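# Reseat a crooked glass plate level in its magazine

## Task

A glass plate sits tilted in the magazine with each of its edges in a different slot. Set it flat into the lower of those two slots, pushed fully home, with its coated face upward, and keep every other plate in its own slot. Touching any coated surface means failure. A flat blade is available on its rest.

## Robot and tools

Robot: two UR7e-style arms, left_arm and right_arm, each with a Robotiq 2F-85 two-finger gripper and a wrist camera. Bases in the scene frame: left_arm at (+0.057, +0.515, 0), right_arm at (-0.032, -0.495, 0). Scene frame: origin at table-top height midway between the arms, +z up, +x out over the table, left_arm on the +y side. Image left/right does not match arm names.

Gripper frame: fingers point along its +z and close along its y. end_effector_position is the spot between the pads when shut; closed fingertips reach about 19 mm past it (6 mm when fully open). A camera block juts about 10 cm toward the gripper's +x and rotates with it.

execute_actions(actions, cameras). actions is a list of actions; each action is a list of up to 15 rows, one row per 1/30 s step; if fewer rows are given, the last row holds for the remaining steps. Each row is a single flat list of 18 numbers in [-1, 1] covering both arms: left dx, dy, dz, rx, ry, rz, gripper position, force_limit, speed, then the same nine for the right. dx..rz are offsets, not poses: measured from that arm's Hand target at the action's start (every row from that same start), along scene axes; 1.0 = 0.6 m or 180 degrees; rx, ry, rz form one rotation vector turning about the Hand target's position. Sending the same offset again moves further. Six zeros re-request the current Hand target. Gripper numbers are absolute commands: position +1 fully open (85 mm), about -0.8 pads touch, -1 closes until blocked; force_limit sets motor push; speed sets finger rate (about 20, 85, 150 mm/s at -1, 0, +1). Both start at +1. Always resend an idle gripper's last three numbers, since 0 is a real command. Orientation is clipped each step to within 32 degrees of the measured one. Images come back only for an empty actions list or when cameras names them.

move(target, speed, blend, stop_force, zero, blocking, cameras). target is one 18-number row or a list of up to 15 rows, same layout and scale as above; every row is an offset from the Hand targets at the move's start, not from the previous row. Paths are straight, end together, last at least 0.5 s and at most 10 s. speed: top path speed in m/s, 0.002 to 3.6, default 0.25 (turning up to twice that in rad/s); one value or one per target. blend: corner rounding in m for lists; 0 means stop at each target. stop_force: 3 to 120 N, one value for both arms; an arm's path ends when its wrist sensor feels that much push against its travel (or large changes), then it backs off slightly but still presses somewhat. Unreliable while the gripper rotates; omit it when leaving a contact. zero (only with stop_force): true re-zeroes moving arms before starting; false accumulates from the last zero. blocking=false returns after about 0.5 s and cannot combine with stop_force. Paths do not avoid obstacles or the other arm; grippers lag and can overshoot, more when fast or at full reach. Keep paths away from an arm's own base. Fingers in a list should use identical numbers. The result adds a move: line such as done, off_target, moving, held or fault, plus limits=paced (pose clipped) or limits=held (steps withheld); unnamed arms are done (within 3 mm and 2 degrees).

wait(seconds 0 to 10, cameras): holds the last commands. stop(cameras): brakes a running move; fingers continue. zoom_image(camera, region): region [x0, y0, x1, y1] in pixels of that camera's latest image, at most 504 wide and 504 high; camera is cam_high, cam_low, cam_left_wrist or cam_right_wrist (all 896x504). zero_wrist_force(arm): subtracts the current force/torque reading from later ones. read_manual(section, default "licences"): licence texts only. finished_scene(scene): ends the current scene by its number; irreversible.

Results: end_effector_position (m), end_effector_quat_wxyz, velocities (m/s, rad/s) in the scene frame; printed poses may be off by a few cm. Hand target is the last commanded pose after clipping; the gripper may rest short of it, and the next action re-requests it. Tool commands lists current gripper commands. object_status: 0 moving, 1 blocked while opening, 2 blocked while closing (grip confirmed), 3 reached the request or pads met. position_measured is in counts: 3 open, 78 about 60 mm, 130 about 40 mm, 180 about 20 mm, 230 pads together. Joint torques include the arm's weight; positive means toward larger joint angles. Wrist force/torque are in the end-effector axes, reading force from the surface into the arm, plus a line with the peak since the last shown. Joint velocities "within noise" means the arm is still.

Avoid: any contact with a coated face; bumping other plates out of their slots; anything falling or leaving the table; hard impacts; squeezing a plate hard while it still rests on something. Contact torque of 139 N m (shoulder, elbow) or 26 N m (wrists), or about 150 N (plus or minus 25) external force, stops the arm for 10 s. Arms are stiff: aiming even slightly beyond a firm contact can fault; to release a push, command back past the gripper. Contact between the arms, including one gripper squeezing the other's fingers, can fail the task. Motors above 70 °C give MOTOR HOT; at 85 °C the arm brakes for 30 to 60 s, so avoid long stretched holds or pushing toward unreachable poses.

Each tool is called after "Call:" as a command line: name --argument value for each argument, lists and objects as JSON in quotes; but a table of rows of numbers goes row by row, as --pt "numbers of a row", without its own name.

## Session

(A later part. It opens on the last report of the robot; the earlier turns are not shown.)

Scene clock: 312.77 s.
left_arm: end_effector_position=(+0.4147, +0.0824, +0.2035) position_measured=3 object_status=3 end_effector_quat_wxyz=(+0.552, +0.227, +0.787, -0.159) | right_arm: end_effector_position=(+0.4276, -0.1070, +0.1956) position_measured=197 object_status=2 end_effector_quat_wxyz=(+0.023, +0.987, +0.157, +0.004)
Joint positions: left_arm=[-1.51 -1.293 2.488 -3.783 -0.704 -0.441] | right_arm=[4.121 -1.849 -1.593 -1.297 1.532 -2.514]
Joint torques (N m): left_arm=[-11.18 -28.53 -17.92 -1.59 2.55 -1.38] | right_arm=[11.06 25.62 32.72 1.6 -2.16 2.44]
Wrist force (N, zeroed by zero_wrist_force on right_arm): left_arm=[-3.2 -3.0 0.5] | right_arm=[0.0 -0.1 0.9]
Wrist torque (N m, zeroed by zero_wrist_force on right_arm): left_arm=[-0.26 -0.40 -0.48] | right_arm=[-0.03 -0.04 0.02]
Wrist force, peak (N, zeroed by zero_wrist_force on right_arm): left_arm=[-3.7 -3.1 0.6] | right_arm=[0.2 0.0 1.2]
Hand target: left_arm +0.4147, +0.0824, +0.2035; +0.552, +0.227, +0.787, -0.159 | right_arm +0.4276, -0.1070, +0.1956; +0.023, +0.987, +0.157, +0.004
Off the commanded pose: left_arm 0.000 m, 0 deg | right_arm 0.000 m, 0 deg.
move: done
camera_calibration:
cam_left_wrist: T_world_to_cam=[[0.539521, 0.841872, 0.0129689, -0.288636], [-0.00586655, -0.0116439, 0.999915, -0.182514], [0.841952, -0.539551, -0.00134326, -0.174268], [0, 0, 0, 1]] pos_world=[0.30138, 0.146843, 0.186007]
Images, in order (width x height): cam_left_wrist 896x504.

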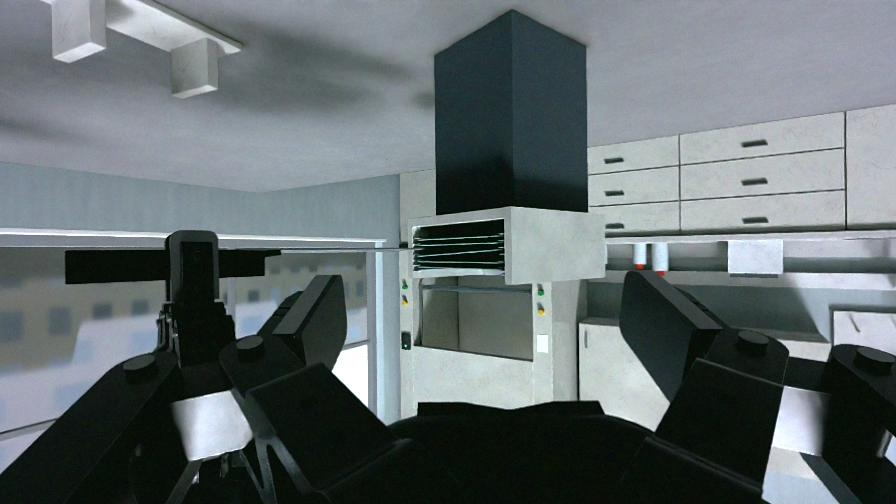

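Call:
move --target '[0,0,0,0,0,0,1,-1,0.5,0.04755,0.01545,0,0,0,0,-0.98,0.2,-1]' --speed 0.06 --cameras '["cam_left_wrist", "cam_right_wrist"]'

Call:
zoom_image --camera "cam_left_wrist" --region '[400, 215, 520, 285]'

Call:
zoom_image --camera "cam_left_wrist" --region '[420, 235, 470, 265]'

Scene clock: 317.90 s.
left_arm: end_effector_position=(+0.4147, +0.0824, +0.2035) position_measured=3 object_status=3 end_effector_quat_wxyz=(+0.552, +0.227, +0.787, -0.159) | right_arm: end_effector_position=(+0.4561, -0.0978, +0.1956) position_measured=197 object_status=2 end_effector_quat_wxyz=(+0.023, +0.987, +0.157, +0.004)
Joint positions: left_arm=[-1.51 -1.293 2.488 -3.783 -0.704 -0.441] | right_arm=[4.092 -1.913 -1.507 -1.318 1.531 -2.542]
Joint torques (N m): left_arm=[-10.67 -28.07 -17.57 -1.98 2.5 -1.11] | right_arm=[-13.61 29.36 28.71 1.67 -1.02 -2.45]
Wrist force (N, zeroed by zero_wrist_force on right_arm): left_arm=[-3.1 -2.8 0.5] | right_arm=[0.3 0.0 0.6]
Wrist torque (N m, zeroed by zero_wrist_force on right_arm): left_arm=[-0.24 -0.41 -0.48] | right_arm=[-0.01 -0.09 0.12]
Wrist force, peak (N, zeroed by zero_wrist_force on right_arm): left_arm=[-3.4 -3.4 0.4] | right_arm=[0.9 -0.2 0.5]
Hand target: left_arm +0.4147, +0.0824, +0.2035; +0.552, +0.227, +0.787, -0.159 | right_arm +0.4562, -0.0977, +0.1956; +0.023, +0.987, +0.157, +0.004
Off the commanded pose: left_arm 0.000 m, 0 deg | right_arm 0.000 m, 0 deg.
move: done
camera_calibration:
cam_left_wrist: T_world_to_cam=[[0.539521, 0.841872, 0.0129689, -0.288636], [-0.00586655, -0.0116439, 0.999915, -0.182514], [0.841952, -0.539551, -0.00134326, -0.174268], [0, 0, 0, 1]] pos_world=[0.30138, 0.146843, 0.186007]
cam_right_wrist: T_world_to_cam=[[0.296558, -0.953591, 0.0521286, -0.227602], [-0.898237, -0.259971, 0.354381, 0.323337], [-0.324382, -0.151918, -0.933647, 0.449301], [0, 0, 0, 1]] pos_world=[0.503676, -0.0647242, 0.316769]
Images, in order (width x height): cam_left_wrist 896x504, cam_right_wrist 896x504.

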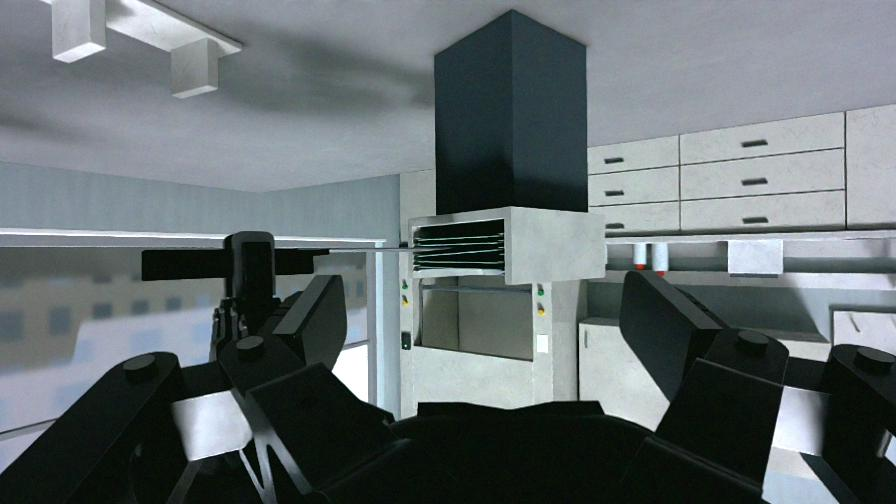

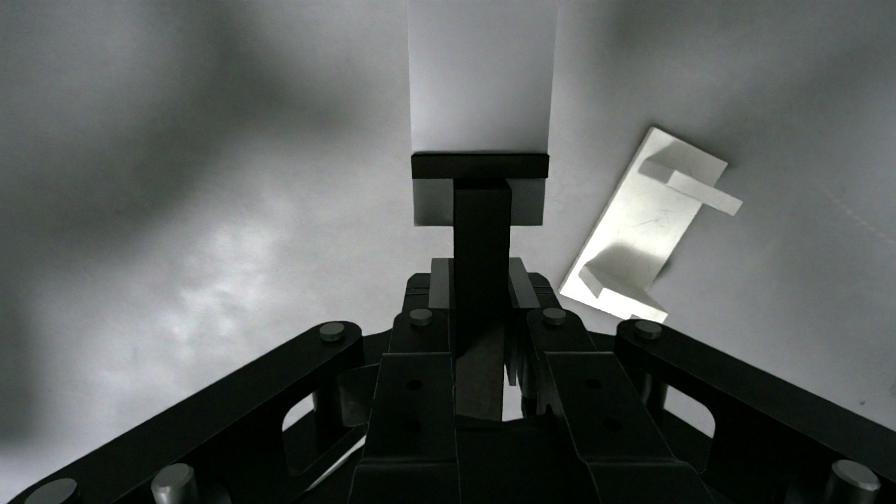

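Scaled by 4.200 from the camera's 896x504 image, which has a finer 1280x720 frame.

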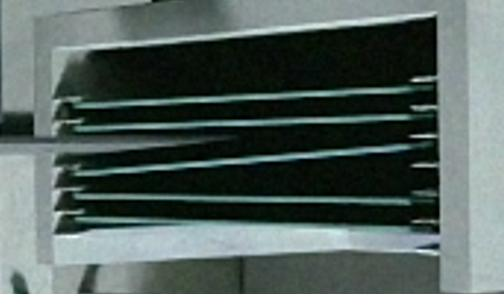

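Scaled by 10.080 from the camera's 896x504 image, which has a finer 1280x720 frame.

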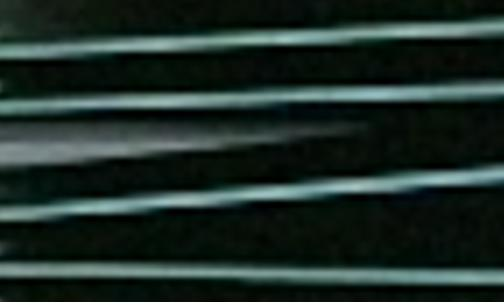

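Call:
zoom_image --camera "cam_left_wrist" --region '[300, 238, 360, 262]'

Call:
zoom_image --camera "cam_left_wrist" --region '[400, 238, 460, 262]'

Scaled by 8.400 from the camera's 896x504 image, which has a finer 1280x720 frame.

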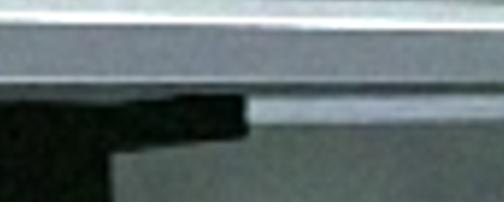

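Scaled by 8.400 from the camera's 896x504 image, which has a finer 1280x720 frame.

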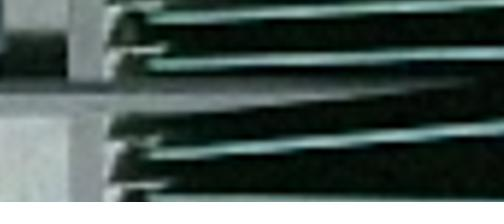

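Call:
zoom_image --camera "cam_left_wrist" --region '[430, 240, 466, 258]'

Call:
zoom_image --camera "cam_left_wrist" --region '[400, 240, 436, 258]'

Scaled by 14.000 from the camera's 896x504 image, which has a finer 1280x720 frame.

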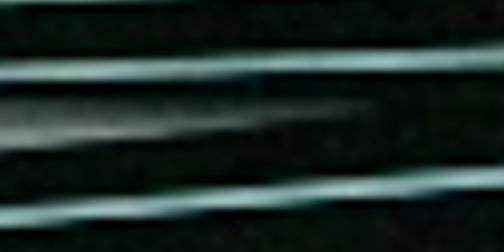

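Scaled by 14.000 from the camera's 896x504 image, which has a finer 1280x720 frame.

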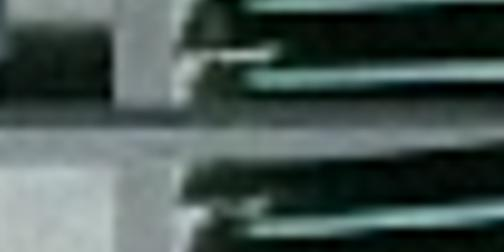

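Call:
zoom_image --camera "cam_left_wrist" --region '[440, 242, 462, 253]'

Call:
zoom_image --camera "cam_left_wrist" --region '[418, 242, 440, 253]'

Scaled by 22.909 from the camera's 896x504 image, which has a finer 1280x720 frame.

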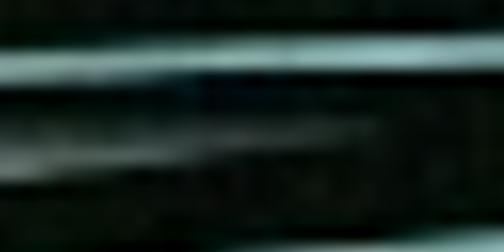

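Scaled by 22.909 from the camera's 896x504 image, which has a finer 1280x720 frame.

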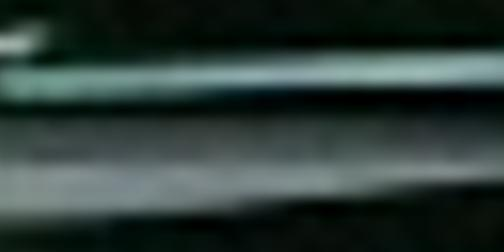

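Call:
move --target '[0,0,0,0,0,0,1,-1,0.5,0.0317,0.0103,0.00067,0,0,0,-0.98,0.2,-1]' --speed 0.04 --cameras '["cam_left_wrist", "cam_right_wrist"]'

Call:
zoom_image --camera "cam_left_wrist" --region '[400, 215, 520, 285]'

Call:
zoom_image --camera "cam_left_wrist" --region '[440, 237, 490, 262]'

Scene clock: 333.00 s.
left_arm: end_effector_position=(+0.4147, +0.0824, +0.2035) position_measured=3 object_status=3 end_effector_quat_wxyz=(+0.552, +0.227, +0.787, -0.159) | right_arm: end_effector_position=(+0.4751, -0.0916, +0.1960) position_measured=197 object_status=2 end_effector_quat_wxyz=(+0.023, +0.987, +0.157, +0.004) end_effector_velocity=(+0.001, +0.001, +0.000) end_effector_angular_velocity=(+0.002, -0.001, +0.001)
Joint positions: left_arm=[-1.51 -1.293 2.488 -3.783 -0.704 -0.441] | right_arm=[4.075 -1.956 -1.446 -1.335 1.531 -2.56]
Joint velocities: left_arm=[within noise] | right_arm=[0 -0.003 0.005 0 0 -0.001]
Joint torques (N m): left_arm=[-11.57 -27.96 -17.1 -2.1 2.44 -1.02] | right_arm=[-12.68 30.2 31.94 1.49 -1.91 -2.35]
Wrist force (N, zeroed by zero_wrist_force on right_arm): left_arm=[-3.1 -3.0 0.6] | right_arm=[-0.2 -0.1 0.6]
Wrist torque (N m, zeroed by zero_wrist_force on right_arm): left_arm=[-0.27 -0.41 -0.48] | right_arm=[-0.01 -0.01 0.11]
Wrist force, peak (N, zeroed by zero_wrist_force on right_arm): left_arm=[-3.5 -3.3 0.3] | right_arm=[0.5 -0.4 0.7]
Hand target: left_arm +0.4147, +0.0824, +0.2035; +0.552, +0.227, +0.787, -0.159 | right_arm +0.4752, -0.0915, +0.1960; +0.023, +0.987, +0.157, +0.004
Off the commanded pose: left_arm 0.000 m, 0 deg | right_arm 0.000 m, 0 deg.
move: done
camera_calibration:
cam_left_wrist: T_world_to_cam=[[0.539521, 0.841872, 0.0129689, -0.288636], [-0.00586655, -0.0116439, 0.999915, -0.182514], [0.841952, -0.539551, -0.00134326, -0.174268], [0, 0, 0, 1]] pos_world=[0.30138, 0.146843, 0.186007]
cam_right_wrist: T_world_to_cam=[[0.296549, -0.953595, 0.0521008, -0.227332], [-0.898207, -0.259958, 0.354465, 0.341832], [-0.324472, -0.151913, -0.933617, 0.456818], [0, 0, 0, 1]] pos_world=[0.522676, -0.0585241, 0.317169]
Images, in order (width x height): cam_left_wrist 896x504, cam_right_wrist 896x504.

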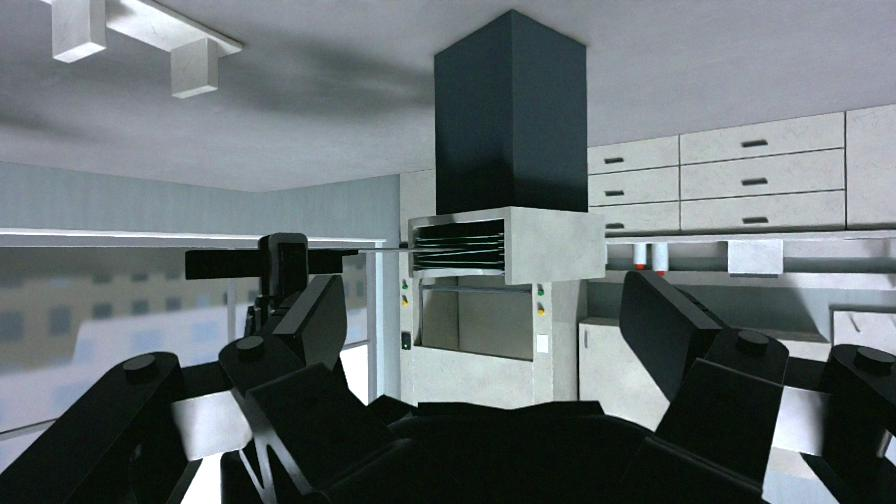

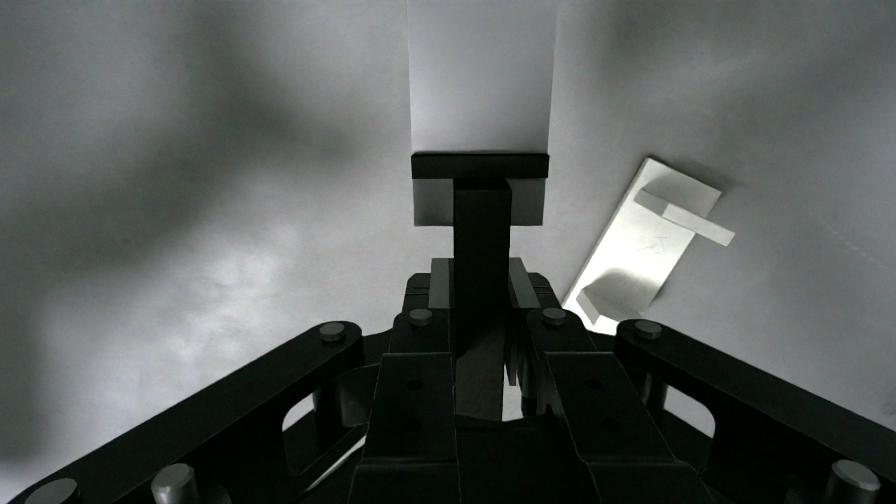

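Scaled by 4.200 from the camera's 896x504 image, which has a finer 1280x720 frame.

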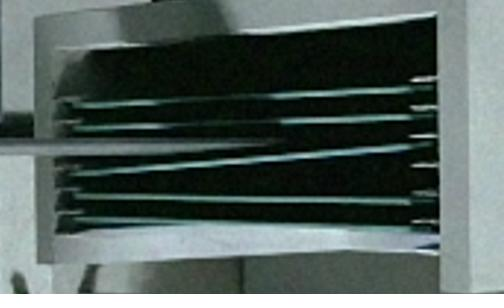

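Scaled by 10.080 from the camera's 896x504 image, which has a finer 1280x720 frame.

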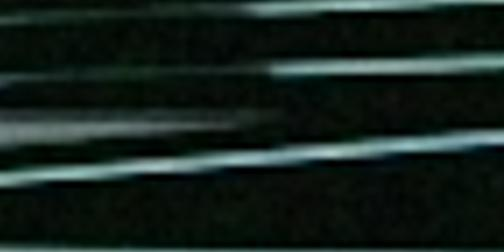

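Call:
move --target '[0,0,0,0,0,0,1,-1,0.5,0.07133,0.02317,0,0,0,0,-0.98,0.2,-1]' --speed 0.04 --stop_force 5 --cameras '["cam_left_wrist", "cam_right_wrist"]'

Call:
zoom_image --camera "cam_left_wrist" --region '[400, 215, 520, 285]'

Call:
zoom_image --camera "cam_left_wrist" --region '[440, 237, 490, 262]'

Scene clock: 339.93 s.
left_arm: end_effector_position=(+0.4147, +0.0824, +0.2035) position_measured=3 object_status=3 end_effector_quat_wxyz=(+0.552, +0.227, +0.787, -0.159) | right_arm: end_effector_position=(+0.5180, -0.0776, +0.1960) position_measured=197 object_status=2 end_effector_quat_wxyz=(+0.023, +0.987, +0.157, +0.004)
Joint positions: left_arm=[-1.51 -1.293 2.488 -3.783 -0.704 -0.441] | right_arm=[4.038 -2.056 -1.299 -1.381 1.53 -2.597]
Joint torques (N m): left_arm=[-10.83 -26.94 -17.76 -2.32 2.15 -0.67] | right_arm=[-13.74 34.88 31.94 1.72 0.37 -2.42]
Wrist force (N, zeroed by zero_wrist_force on right_arm): left_arm=[-3.2 -3.4 0.8] | right_arm=[0.0 0.0 0.5]
Wrist torque (N m, zeroed by zero_wrist_force on right_arm): left_arm=[-0.33 -0.40 -0.48] | right_arm=[-0.01 -0.04 0.12]
Wrist force, peak (N, zeroed by zero_wrist_force on right_arm): left_arm=[-3.6 -3.1 0.7] | right_arm=[0.1 0.3 1.0]
Hand target: left_arm +0.4147, +0.0824, +0.2035; +0.552, +0.227, +0.787, -0.159 | right_arm +0.5180, -0.0776, +0.1960; +0.023, +0.987, +0.157, +0.004
Off the commanded pose: left_arm 0.000 m, 0 deg | right_arm 0.000 m, 0 deg.
move: done
camera_calibration:
cam_left_wrist: T_world_to_cam=[[0.539521, 0.841872, 0.0129689, -0.288636], [-0.00586655, -0.0116439, 0.999915, -0.182514], [0.841952, -0.539551, -0.00134326, -0.174268], [0, 0, 0, 1]] pos_world=[0.30138, 0.146843, 0.186007]
cam_right_wrist: T_world_to_cam=[[0.296549, -0.953595, 0.0521008, -0.226704], [-0.898207, -0.259958, 0.354465, 0.384005], [-0.324472, -0.151913, -0.933617, 0.472864], [0, 0, 0, 1]] pos_world=[0.565576, -0.0445241, 0.317169]
Images, in order (width x height): cam_left_wrist 896x504, cam_right_wrist 896x504.

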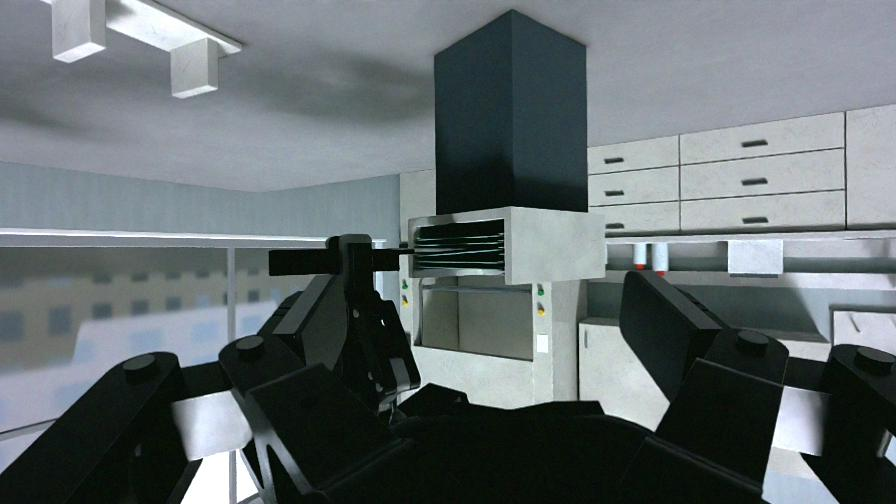

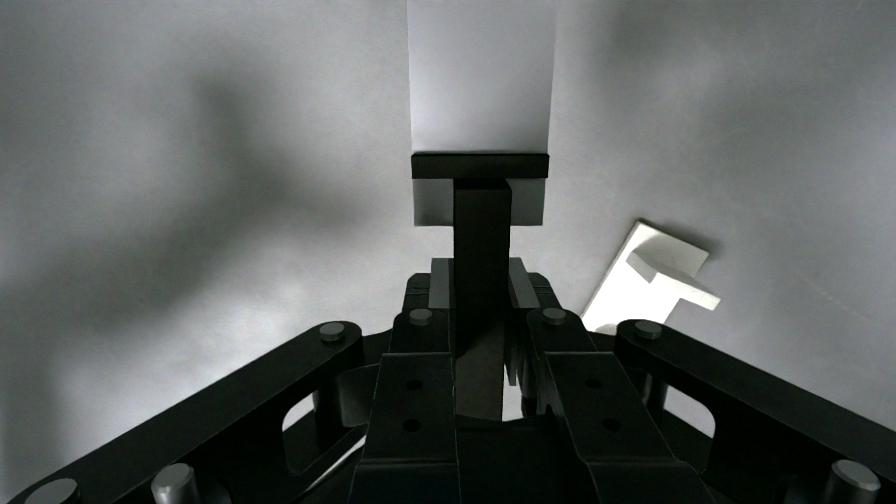

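Scaled by 4.200 from the camera's 896x504 image, which has a finer 1280x720 frame.

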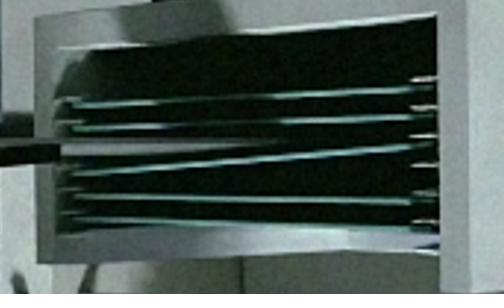

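Scaled by 10.080 from the camera's 896x504 image, which has a finer 1280x720 frame.

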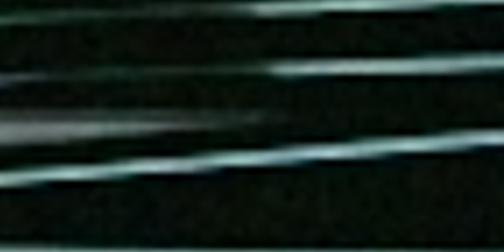

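Call:
move --target '[0,0,0,0,0,0,1,-1,0.5,0.07291,0.02369,0,0,0,0,-0.98,0.2,-1]' --speed 0.04 --stop_force 5 --cameras '["cam_left_wrist", "cam_right_wrist"]'

Call:
zoom_image --camera "cam_left_wrist" --region '[400, 215, 520, 285]'

Call:
zoom_image --camera "cam_right_wrist" --region '[330, 0, 630, 180]'

Scene clock: 344.30 s.
left_arm: end_effector_position=(+0.4147, +0.0824, +0.2035) position_measured=3 object_status=3 end_effector_quat_wxyz=(+0.552, +0.227, +0.787, -0.159) | right_arm: end_effector_position=(+0.5617, -0.0634, +0.1960) position_measured=197 object_status=2 end_effector_quat_wxyz=(+0.023, +0.987, +0.157, +0.004)
Joint positions: left_arm=[-1.51 -1.293 2.488 -3.783 -0.704 -0.441] | right_arm=[4.005 -2.166 -1.129 -1.441 1.529 -2.63]
Joint torques (N m): left_arm=[-9.46 -26.99 -17.37 -2.49 1.93 -0.6] | right_arm=[-14.13 39.97 31.13 1.74 1.89 -2.51]
Wrist force (N, zeroed by zero_wrist_force on right_arm): left_arm=[-3.2 -2.7 0.8] | right_arm=[-0.1 -0.2 0.5]
Wrist torque (N m, zeroed by zero_wrist_force on right_arm): left_arm=[-0.23 -0.39 -0.48] | right_arm=[-0.04 -0.02 0.12]
Wrist force, peak (N, zeroed by zero_wrist_force on right_arm): left_arm=[-3.6 -3.1 0.9] | right_arm=[0.3 0.3 1.0]
Hand target: left_arm +0.4147, +0.0824, +0.2035; +0.552, +0.227, +0.787, -0.159 | right_arm +0.5617, -0.0634, +0.1960; +0.023, +0.987, +0.157, +0.004
Off the commanded pose: left_arm 0.000 m, 0 deg | right_arm 0.000 m, 0 deg.
move: done
camera_calibration:
cam_left_wrist: T_world_to_cam=[[0.539521, 0.841872, 0.0129689, -0.288636], [-0.00586655, -0.0116439, 0.999915, -0.182514], [0.841952, -0.539551, -0.00134326, -0.174268], [0, 0, 0, 1]] pos_world=[0.30138, 0.146843, 0.186007]
cam_right_wrist: T_world_to_cam=[[0.296579, -0.953581, 0.0521902, -0.226197], [-0.898199, -0.259953, 0.354489, 0.427025], [-0.324467, -0.152011, -0.933602, 0.489223], [0, 0, 0, 1]] pos_world=[0.609376, -0.0303237, 0.317169]
Images, in order (width x height): cam_left_wrist 896x504, cam_right_wrist 896x504.

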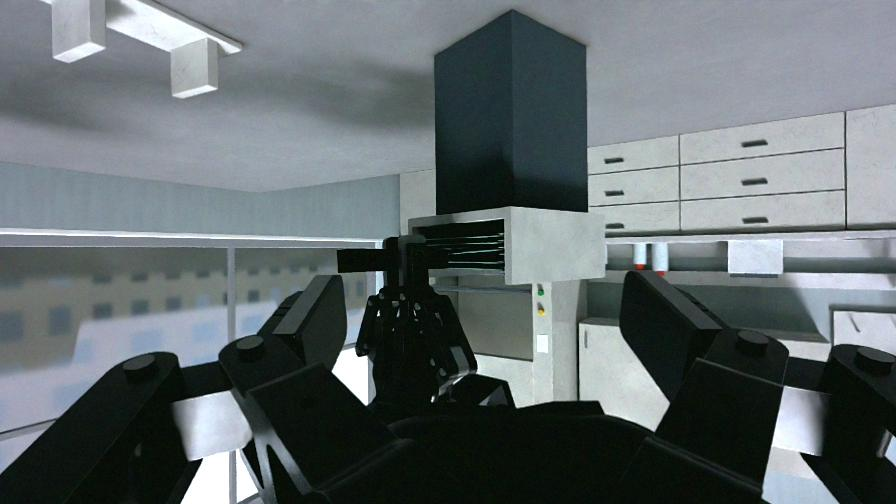

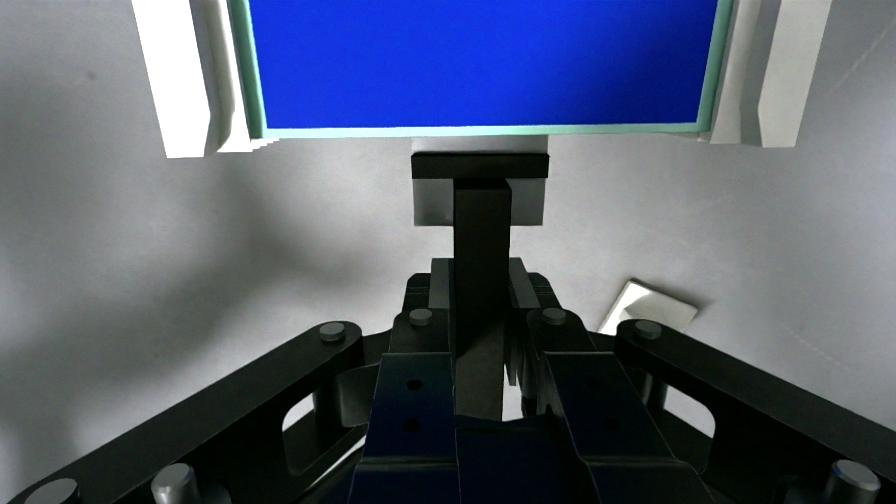

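Scaled by 4.200 from the camera's 896x504 image, which has a finer 1280x720 frame.

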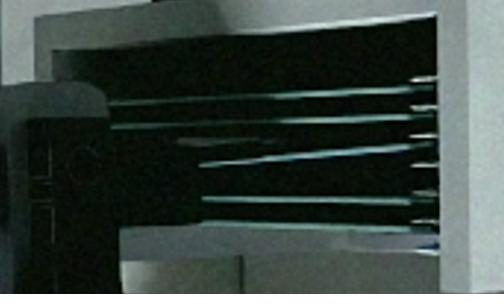

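Scaled by 1.680 from the camera's 896x504 image, which has a finer 1280x720 frame.

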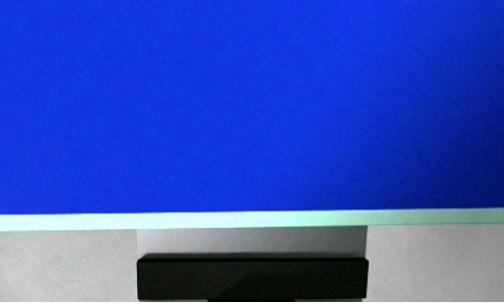

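Call:
zoom_image --camera "cam_right_wrist" --region '[400, 120, 560, 200]'

Call:
zoom_image --camera "cam_right_wrist" --region '[130, 60, 330, 170]'

Call:
zoom_image --camera "cam_right_wrist" --region '[640, 60, 840, 170]'

Scaled by 3.150 from the camera's 896x504 image, which has a finer 1280x720 frame.

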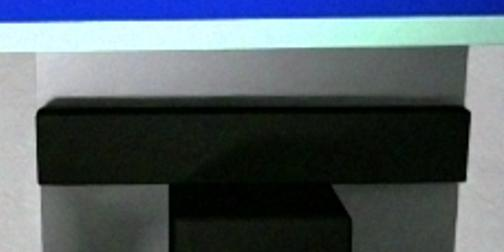

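Scaled by 2.520 from the camera's 896x504 image, which has a finer 1280x720 frame.

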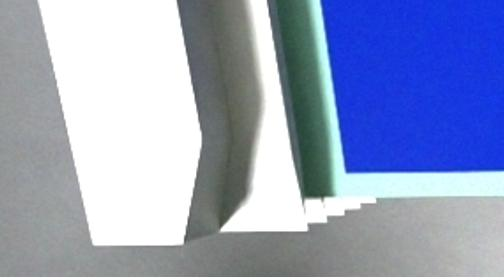

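Scaled by 2.520 from the camera's 896x504 image, which has a finer 1280x720 frame.

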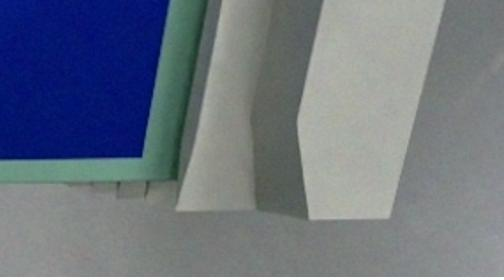

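Call:
zoom_image --camera "cam_left_wrist" --region '[430, 236, 480, 261]'

Call:
zoom_image --camera "cam_left_wrist" --region '[470, 236, 510, 261]'

Scaled by 10.080 from the camera's 896x504 image, which has a finer 1280x720 frame.

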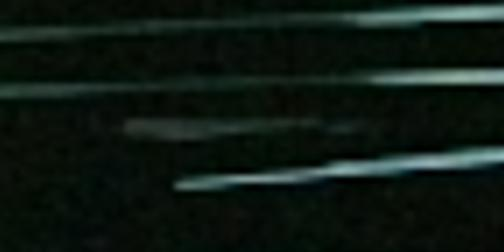

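Scaled by 12.600 from the camera's 896x504 image, which has a finer 1280x720 frame.

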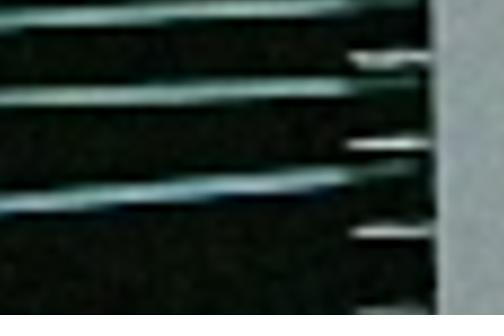

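Call:
move --pt "0 0 0 0 0 0 1 -1 0.5 0.00476 0.00155 0 0 0 0 -0.98 0.2 -1" --pt "0 0 0 0 0 0 1 -1 0.5 0.00476 0.00155 0.00267 0 0 0 -0.98 0.2 -1" --speed 0.02 --stop_force 5 --cameras '["cam_left_wrist", "cam_right_wrist"]'

Call:
zoom_image --camera "cam_left_wrist" --region '[430, 236, 510, 266]'

Call:
zoom_image --camera "cam_left_wrist" --region '[470, 236, 510, 261]'

Call:
zoom_image --camera "cam_right_wrist" --region '[400, 100, 560, 180]'

Scene clock: 371.47 s.
left_arm: end_effector_position=(+0.4147, +0.0824, +0.2035) position_measured=3 object_status=3 end_effector_quat_wxyz=(+0.552, +0.227, +0.787, -0.159) | right_arm: end_effector_position=(+0.5646, -0.0625, +0.1976) position_measured=197 object_status=2 end_effector_quat_wxyz=(+0.023, +0.987, +0.157, +0.004)
Joint positions: left_arm=[-1.51 -1.293 2.488 -3.783 -0.704 -0.441] | right_arm=[4.003 -2.172 -1.113 -1.449 1.529 -2.632]
Joint torques (N m): left_arm=[-9.66 -27.36 -18.14 -2.69 1.88 -0.25] | right_arm=[-12.5 40.47 31.4 1.65 -2.12 -2.52]
Wrist force (N, zeroed by zero_wrist_force on right_arm): left_arm=[-3.3 -2.7 0.7] | right_arm=[0.0 0.0 0.7]
Wrist torque (N m, zeroed by zero_wrist_force on right_arm): left_arm=[-0.23 -0.37 -0.48] | right_arm=[0.01 -0.04 0.11]
Wrist force, peak (N, zeroed by zero_wrist_force on right_arm): left_arm=[-3.4 -3.3 0.5] | right_arm=[0.0 0.3 1.0]
Hand target: left_arm +0.4147, +0.0824, +0.2035; +0.552, +0.227, +0.787, -0.159 | right_arm +0.5646, -0.0625, +0.1976; +0.023, +0.987, +0.157, +0.004
Off the commanded pose: left_arm 0.000 m, 0 deg | right_arm 0.000 m, 0 deg.
move: done
camera_calibration:
cam_left_wrist: T_world_to_cam=[[0.539521, 0.841872, 0.0129689, -0.288636], [-0.00586655, -0.0116439, 0.999915, -0.182514], [0.841952, -0.539551, -0.00134326, -0.174268], [0, 0, 0, 1]] pos_world=[0.30138, 0.146843, 0.186007]
cam_right_wrist: T_world_to_cam=[[0.296549, -0.953595, 0.0521008, -0.226207], [-0.898207, -0.259958, 0.354465, 0.42922], [-0.324472, -0.151913, -0.933617, 0.491773], [0, 0, 0, 1]] pos_world=[0.612176, -0.0294241, 0.318769]
Images, in order (width x height): cam_left_wrist 896x504, cam_right_wrist 896x504.

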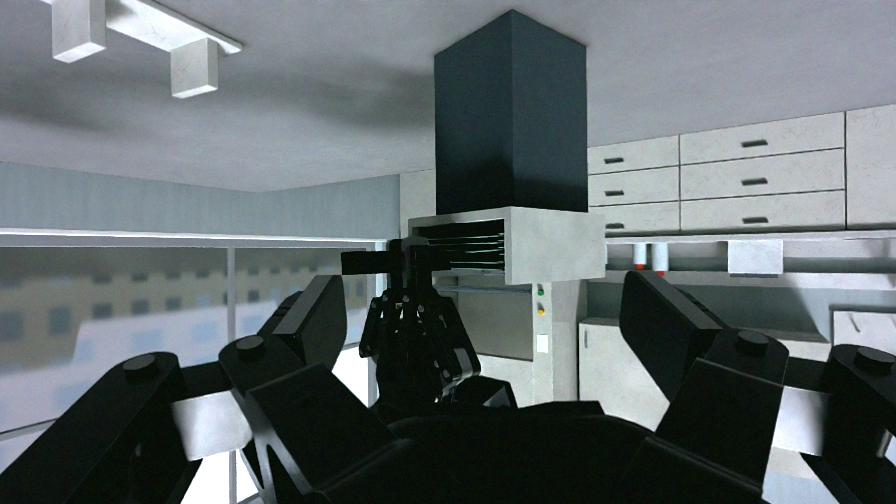

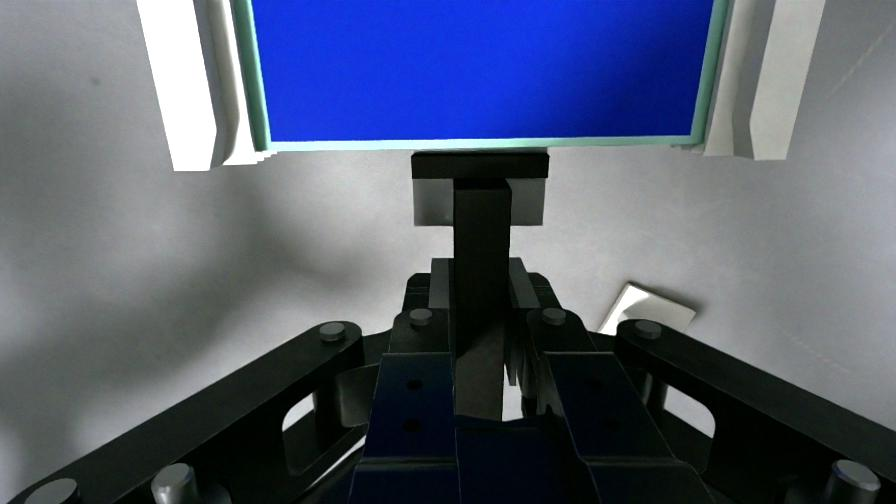

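Scaled by 6.300 from the camera's 896x504 image, which has a finer 1280x720 frame.

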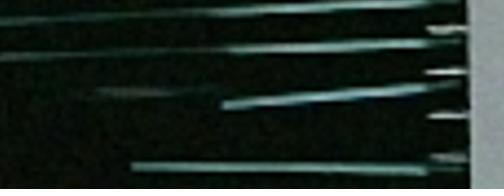

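Scaled by 12.600 from the camera's 896x504 image, which has a finer 1280x720 frame.

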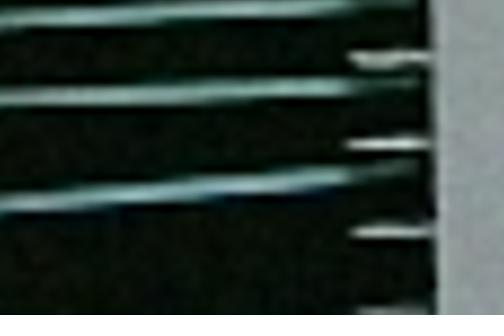

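Scaled by 3.150 from the camera's 896x504 image, which has a finer 1280x720 frame.

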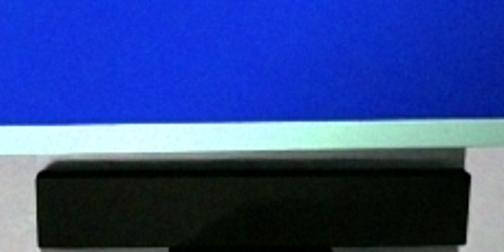

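Call:
move --target '[0,0,0,0,0,0,1,-1,0.5,0,0,0.001,0,0,0,-0.98,0.2,-1]' --speed 0.01 --stop_force 5 --cameras '["cam_left_wrist", "cam_right_wrist"]'

Call:
zoom_image --camera "cam_left_wrist" --region '[470, 236, 510, 261]'

Call:
zoom_image --camera "cam_left_wrist" --region '[440, 236, 480, 261]'

Scene clock: 374.40 s.
left_arm: end_effector_position=(+0.4147, +0.0824, +0.2035) position_measured=3 object_status=3 end_effector_quat_wxyz=(+0.552, +0.227, +0.787, -0.159) | right_arm: end_effector_position=(+0.5646, -0.0625, +0.1982) position_measured=197 object_status=2 end_effector_quat_wxyz=(+0.023, +0.987, +0.157, +0.004)
Joint positions: left_arm=[-1.51 -1.293 2.488 -3.783 -0.704 -0.441] | right_arm=[4.003 -2.172 -1.112 -1.451 1.529 -2.632]
Joint torques (N m): left_arm=[-9.53 -26.47 -16.99 -2.72 1.89 -0.1] | right_arm=[-13.39 68.41 31.27 1.72 -2.11 -2.43]
Wrist force (N, zeroed by zero_wrist_force on right_arm): left_arm=[-3.3 -2.8 0.4] | right_arm=[-0.1 0.1 0.7]
Wrist torque (N m, zeroed by zero_wrist_force on right_arm): left_arm=[-0.24 -0.38 -0.48] | right_arm=[0.02 -0.03 0.11]
Wrist force, peak (N, zeroed by zero_wrist_force on right_arm): left_arm=[-3.4 -3.2 0.6] | right_arm=[0.0 0.1 1.1]
Hand target: left_arm +0.4147, +0.0824, +0.2035; +0.552, +0.227, +0.787, -0.159 | right_arm +0.5646, -0.0625, +0.1982; +0.023, +0.987, +0.157, +0.004
Off the commanded pose: left_arm 0.000 m, 0 deg | right_arm 0.000 m, 0 deg.
move: done
camera_calibration:
cam_left_wrist: T_world_to_cam=[[0.539521, 0.841872, 0.0129689, -0.288636], [-0.00586655, -0.0116439, 0.999915, -0.182514], [0.841952, -0.539551, -0.00134326, -0.174268], [0, 0, 0, 1]] pos_world=[0.30138, 0.146843, 0.186007]
cam_right_wrist: T_world_to_cam=[[0.296549, -0.953595, 0.0521008, -0.226238], [-0.898207, -0.259958, 0.354465, 0.429007], [-0.324472, -0.151913, -0.933617, 0.492333], [0, 0, 0, 1]] pos_world=[0.612176, -0.0294241, 0.319369]
Images, in order (width x height): cam_left_wrist 896x504, cam_right_wrist 896x504.

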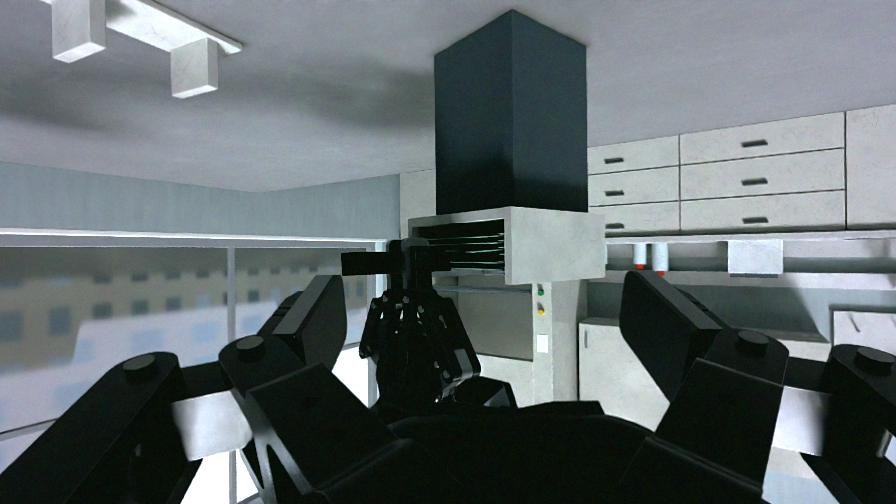

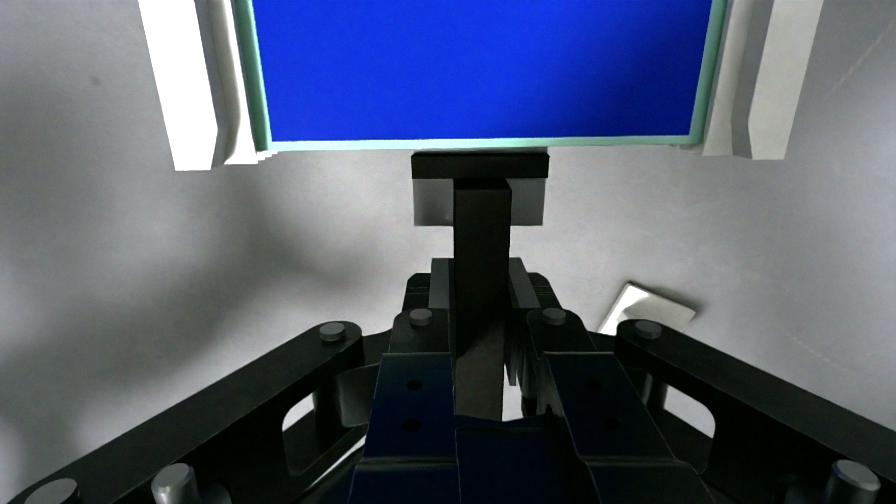

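Scaled by 12.600 from the camera's 896x504 image, which has a finer 1280x720 frame.

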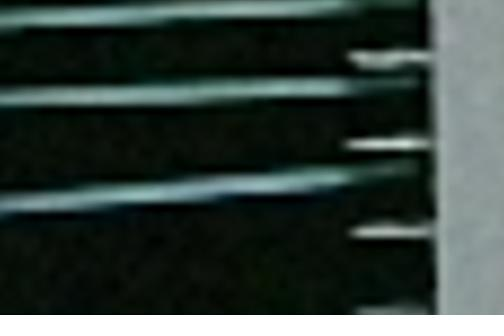

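Scaled by 12.600 from the camera's 896x504 image, which has a finer 1280x720 frame.

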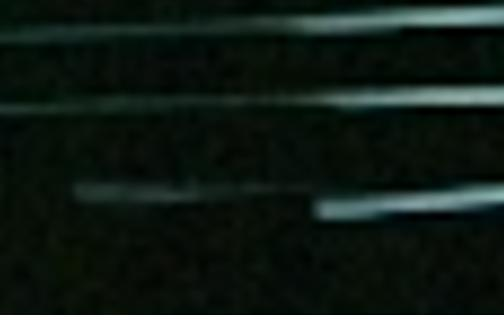

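Call:
move --target '[0,0,0,0,0,0,1,-1,0.5,0,0,0.00067,0,0,0,-0.98,0.2,-1]' --speed 0.01 --stop_force 5 --cameras '["cam_left_wrist"]'

Call:
zoom_image --camera "cam_left_wrist" --region '[470, 236, 510, 261]'

Call:
zoom_image --camera "cam_left_wrist" --region '[440, 236, 480, 261]'

Scene clock: 376.57 s.
left_arm: end_effector_position=(+0.4147, +0.0824, +0.2035) position_measured=3 object_status=3 end_effector_quat_wxyz=(+0.552, +0.227, +0.787, -0.159) | right_arm: end_effector_position=(+0.5646, -0.0625, +0.1986) position_measured=197 object_status=2 end_effector_quat_wxyz=(+0.023, +0.987, +0.157, +0.004)
Joint positions: left_arm=[-1.51 -1.293 2.488 -3.783 -0.704 -0.441] | right_arm=[4.003 -2.172 -1.111 -1.452 1.529 -2.632]
Joint torques (N m): left_arm=[-9.11 -26.66 -18.14 -2.9 1.83 -0.04] | right_arm=[-12.67 68.16 32.34 1.92 -1.98 -2.49]
Wrist force (N, zeroed by zero_wrist_force on right_arm): left_arm=[-2.9 -2.9 0.5] | right_arm=[0.0 0.0 0.9]
Wrist torque (N m, zeroed by zero_wrist_force on right_arm): left_arm=[-0.26 -0.44 -0.48] | right_arm=[-0.01 -0.07 0.11]
Wrist force, peak (N, zeroed by zero_wrist_force on right_arm): left_arm=[-3.4 -3.1 0.8] | right_arm=[0.0 -0.2 1.2]
Hand target: left_arm +0.4147, +0.0824, +0.2035; +0.552, +0.227, +0.787, -0.159 | right_arm +0.5646, -0.0625, +0.1986; +0.023, +0.987, +0.157, +0.004
Off the commanded pose: left_arm 0.000 m, 0 deg | right_arm 0.000 m, 0 deg.
move: done
camera_calibration:
cam_left_wrist: T_world_to_cam=[[0.539521, 0.841872, 0.0129689, -0.288636], [-0.00586655, -0.0116439, 0.999915, -0.182514], [0.841952, -0.539551, -0.00134326, -0.174268], [0, 0, 0, 1]] pos_world=[0.30138, 0.146843, 0.186007]
Images, in order (width x height): cam_left_wrist 896x504.

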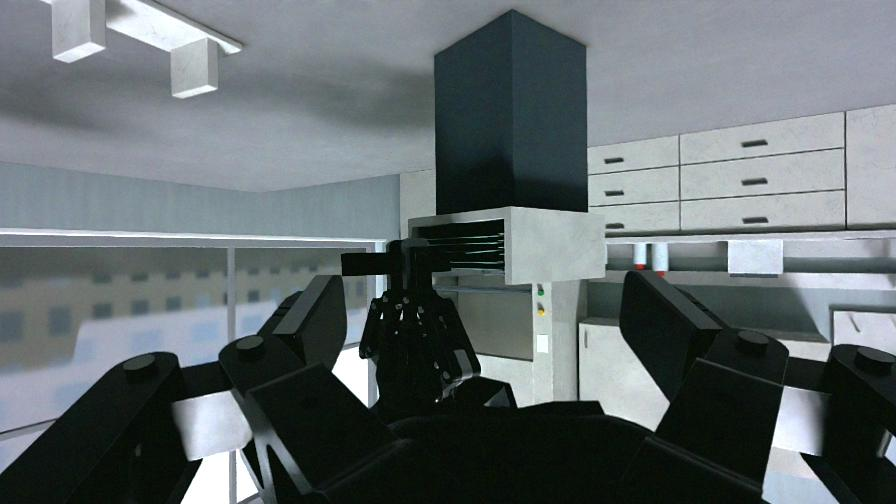

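Scaled by 12.600 from the camera's 896x504 image, which has a finer 1280x720 frame.

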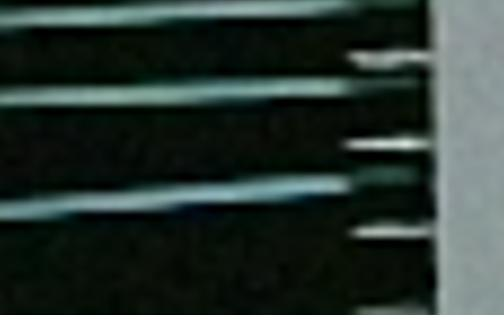

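Scaled by 12.600 from the camera's 896x504 image, which has a finer 1280x720 frame.

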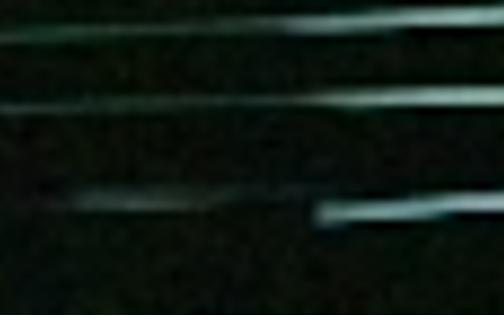

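Call:
move --target '[0,0,0,0,0,0,1,-1,0.5,0,0,0.00083,0,0,0,-0.98,0.2,-1]' --speed 0.01 --stop_force 5 --cameras '["cam_left_wrist"]'

Call:
zoom_image --camera "cam_left_wrist" --region '[470, 236, 510, 261]'

Call:
zoom_image --camera "cam_left_wrist" --region '[440, 236, 480, 261]'

Scene clock: 380.70 s.
left_arm: end_effector_position=(+0.4147, +0.0824, +0.2035) position_measured=3 object_status=3 end_effector_quat_wxyz=(+0.552, +0.227, +0.787, -0.159) | right_arm: end_effector_position=(+0.5646, -0.0625, +0.1991) position_measured=197 object_status=2 end_effector_quat_wxyz=(+0.023, +0.987, +0.157, +0.004)
Joint positions: left_arm=[-1.51 -1.293 2.488 -3.783 -0.704 -0.441] | right_arm=[4.003 -2.172 -1.11 -1.453 1.529 -2.632]
Joint torques (N m): left_arm=[-9.09 -26.27 -17.43 -2.94 1.74 0.09] | right_arm=[-13.84 68.98 32.21 1.75 -1.96 -2.48]
Wrist force (N, zeroed by zero_wrist_force on right_arm): left_arm=[-3.3 -3.2 0.6] | right_arm=[0.2 0.1 1.2]
Wrist torque (N m, zeroed by zero_wrist_force on right_arm): left_arm=[-0.30 -0.38 -0.48] | right_arm=[0.01 -0.09 0.11]
Wrist force, peak (N, zeroed by zero_wrist_force on right_arm): left_arm=[-3.6 -3.2 0.7] | right_arm=[-0.1 0.0 1.3]
Hand target: left_arm +0.4147, +0.0824, +0.2035; +0.552, +0.227, +0.787, -0.159 | right_arm +0.5646, -0.0625, +0.1991; +0.023, +0.987, +0.157, +0.004
Off the commanded pose: left_arm 0.000 m, 0 deg | right_arm 0.000 m, 0 deg.
move: done
camera_calibration:
cam_left_wrist: T_world_to_cam=[[0.539521, 0.841872, 0.0129689, -0.288636], [-0.00586655, -0.0116439, 0.999915, -0.182514], [0.841952, -0.539551, -0.00134326, -0.174268], [0, 0, 0, 1]] pos_world=[0.30138, 0.146843, 0.186007]
Images, in order (width x height): cam_left_wrist 896x504.

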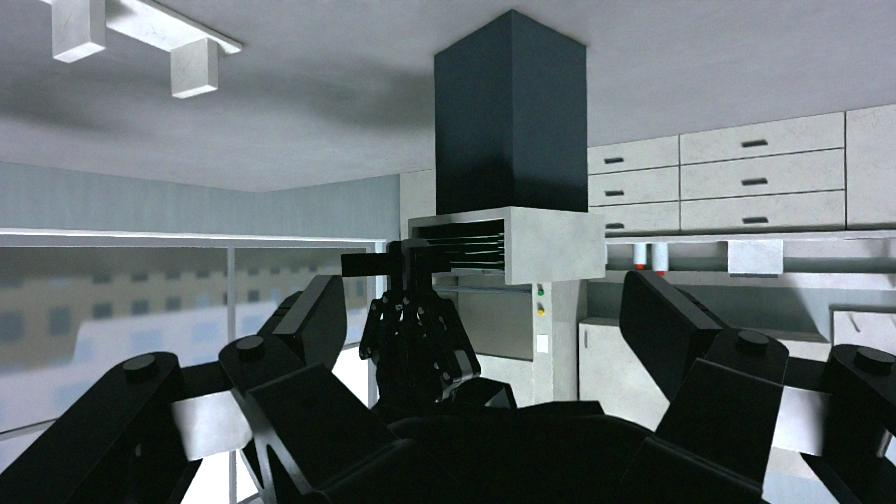

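Scaled by 12.600 from the camera's 896x504 image, which has a finer 1280x720 frame.

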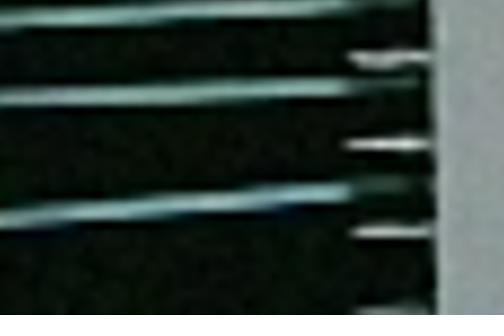

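Scaled by 12.600 from the camera's 896x504 image, which has a finer 1280x720 frame.

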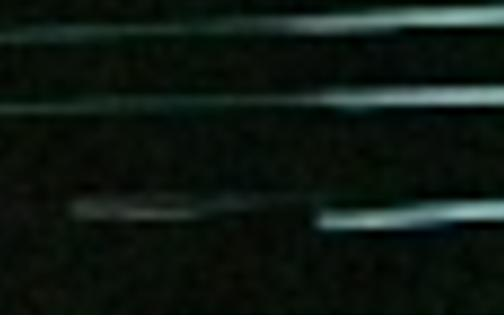

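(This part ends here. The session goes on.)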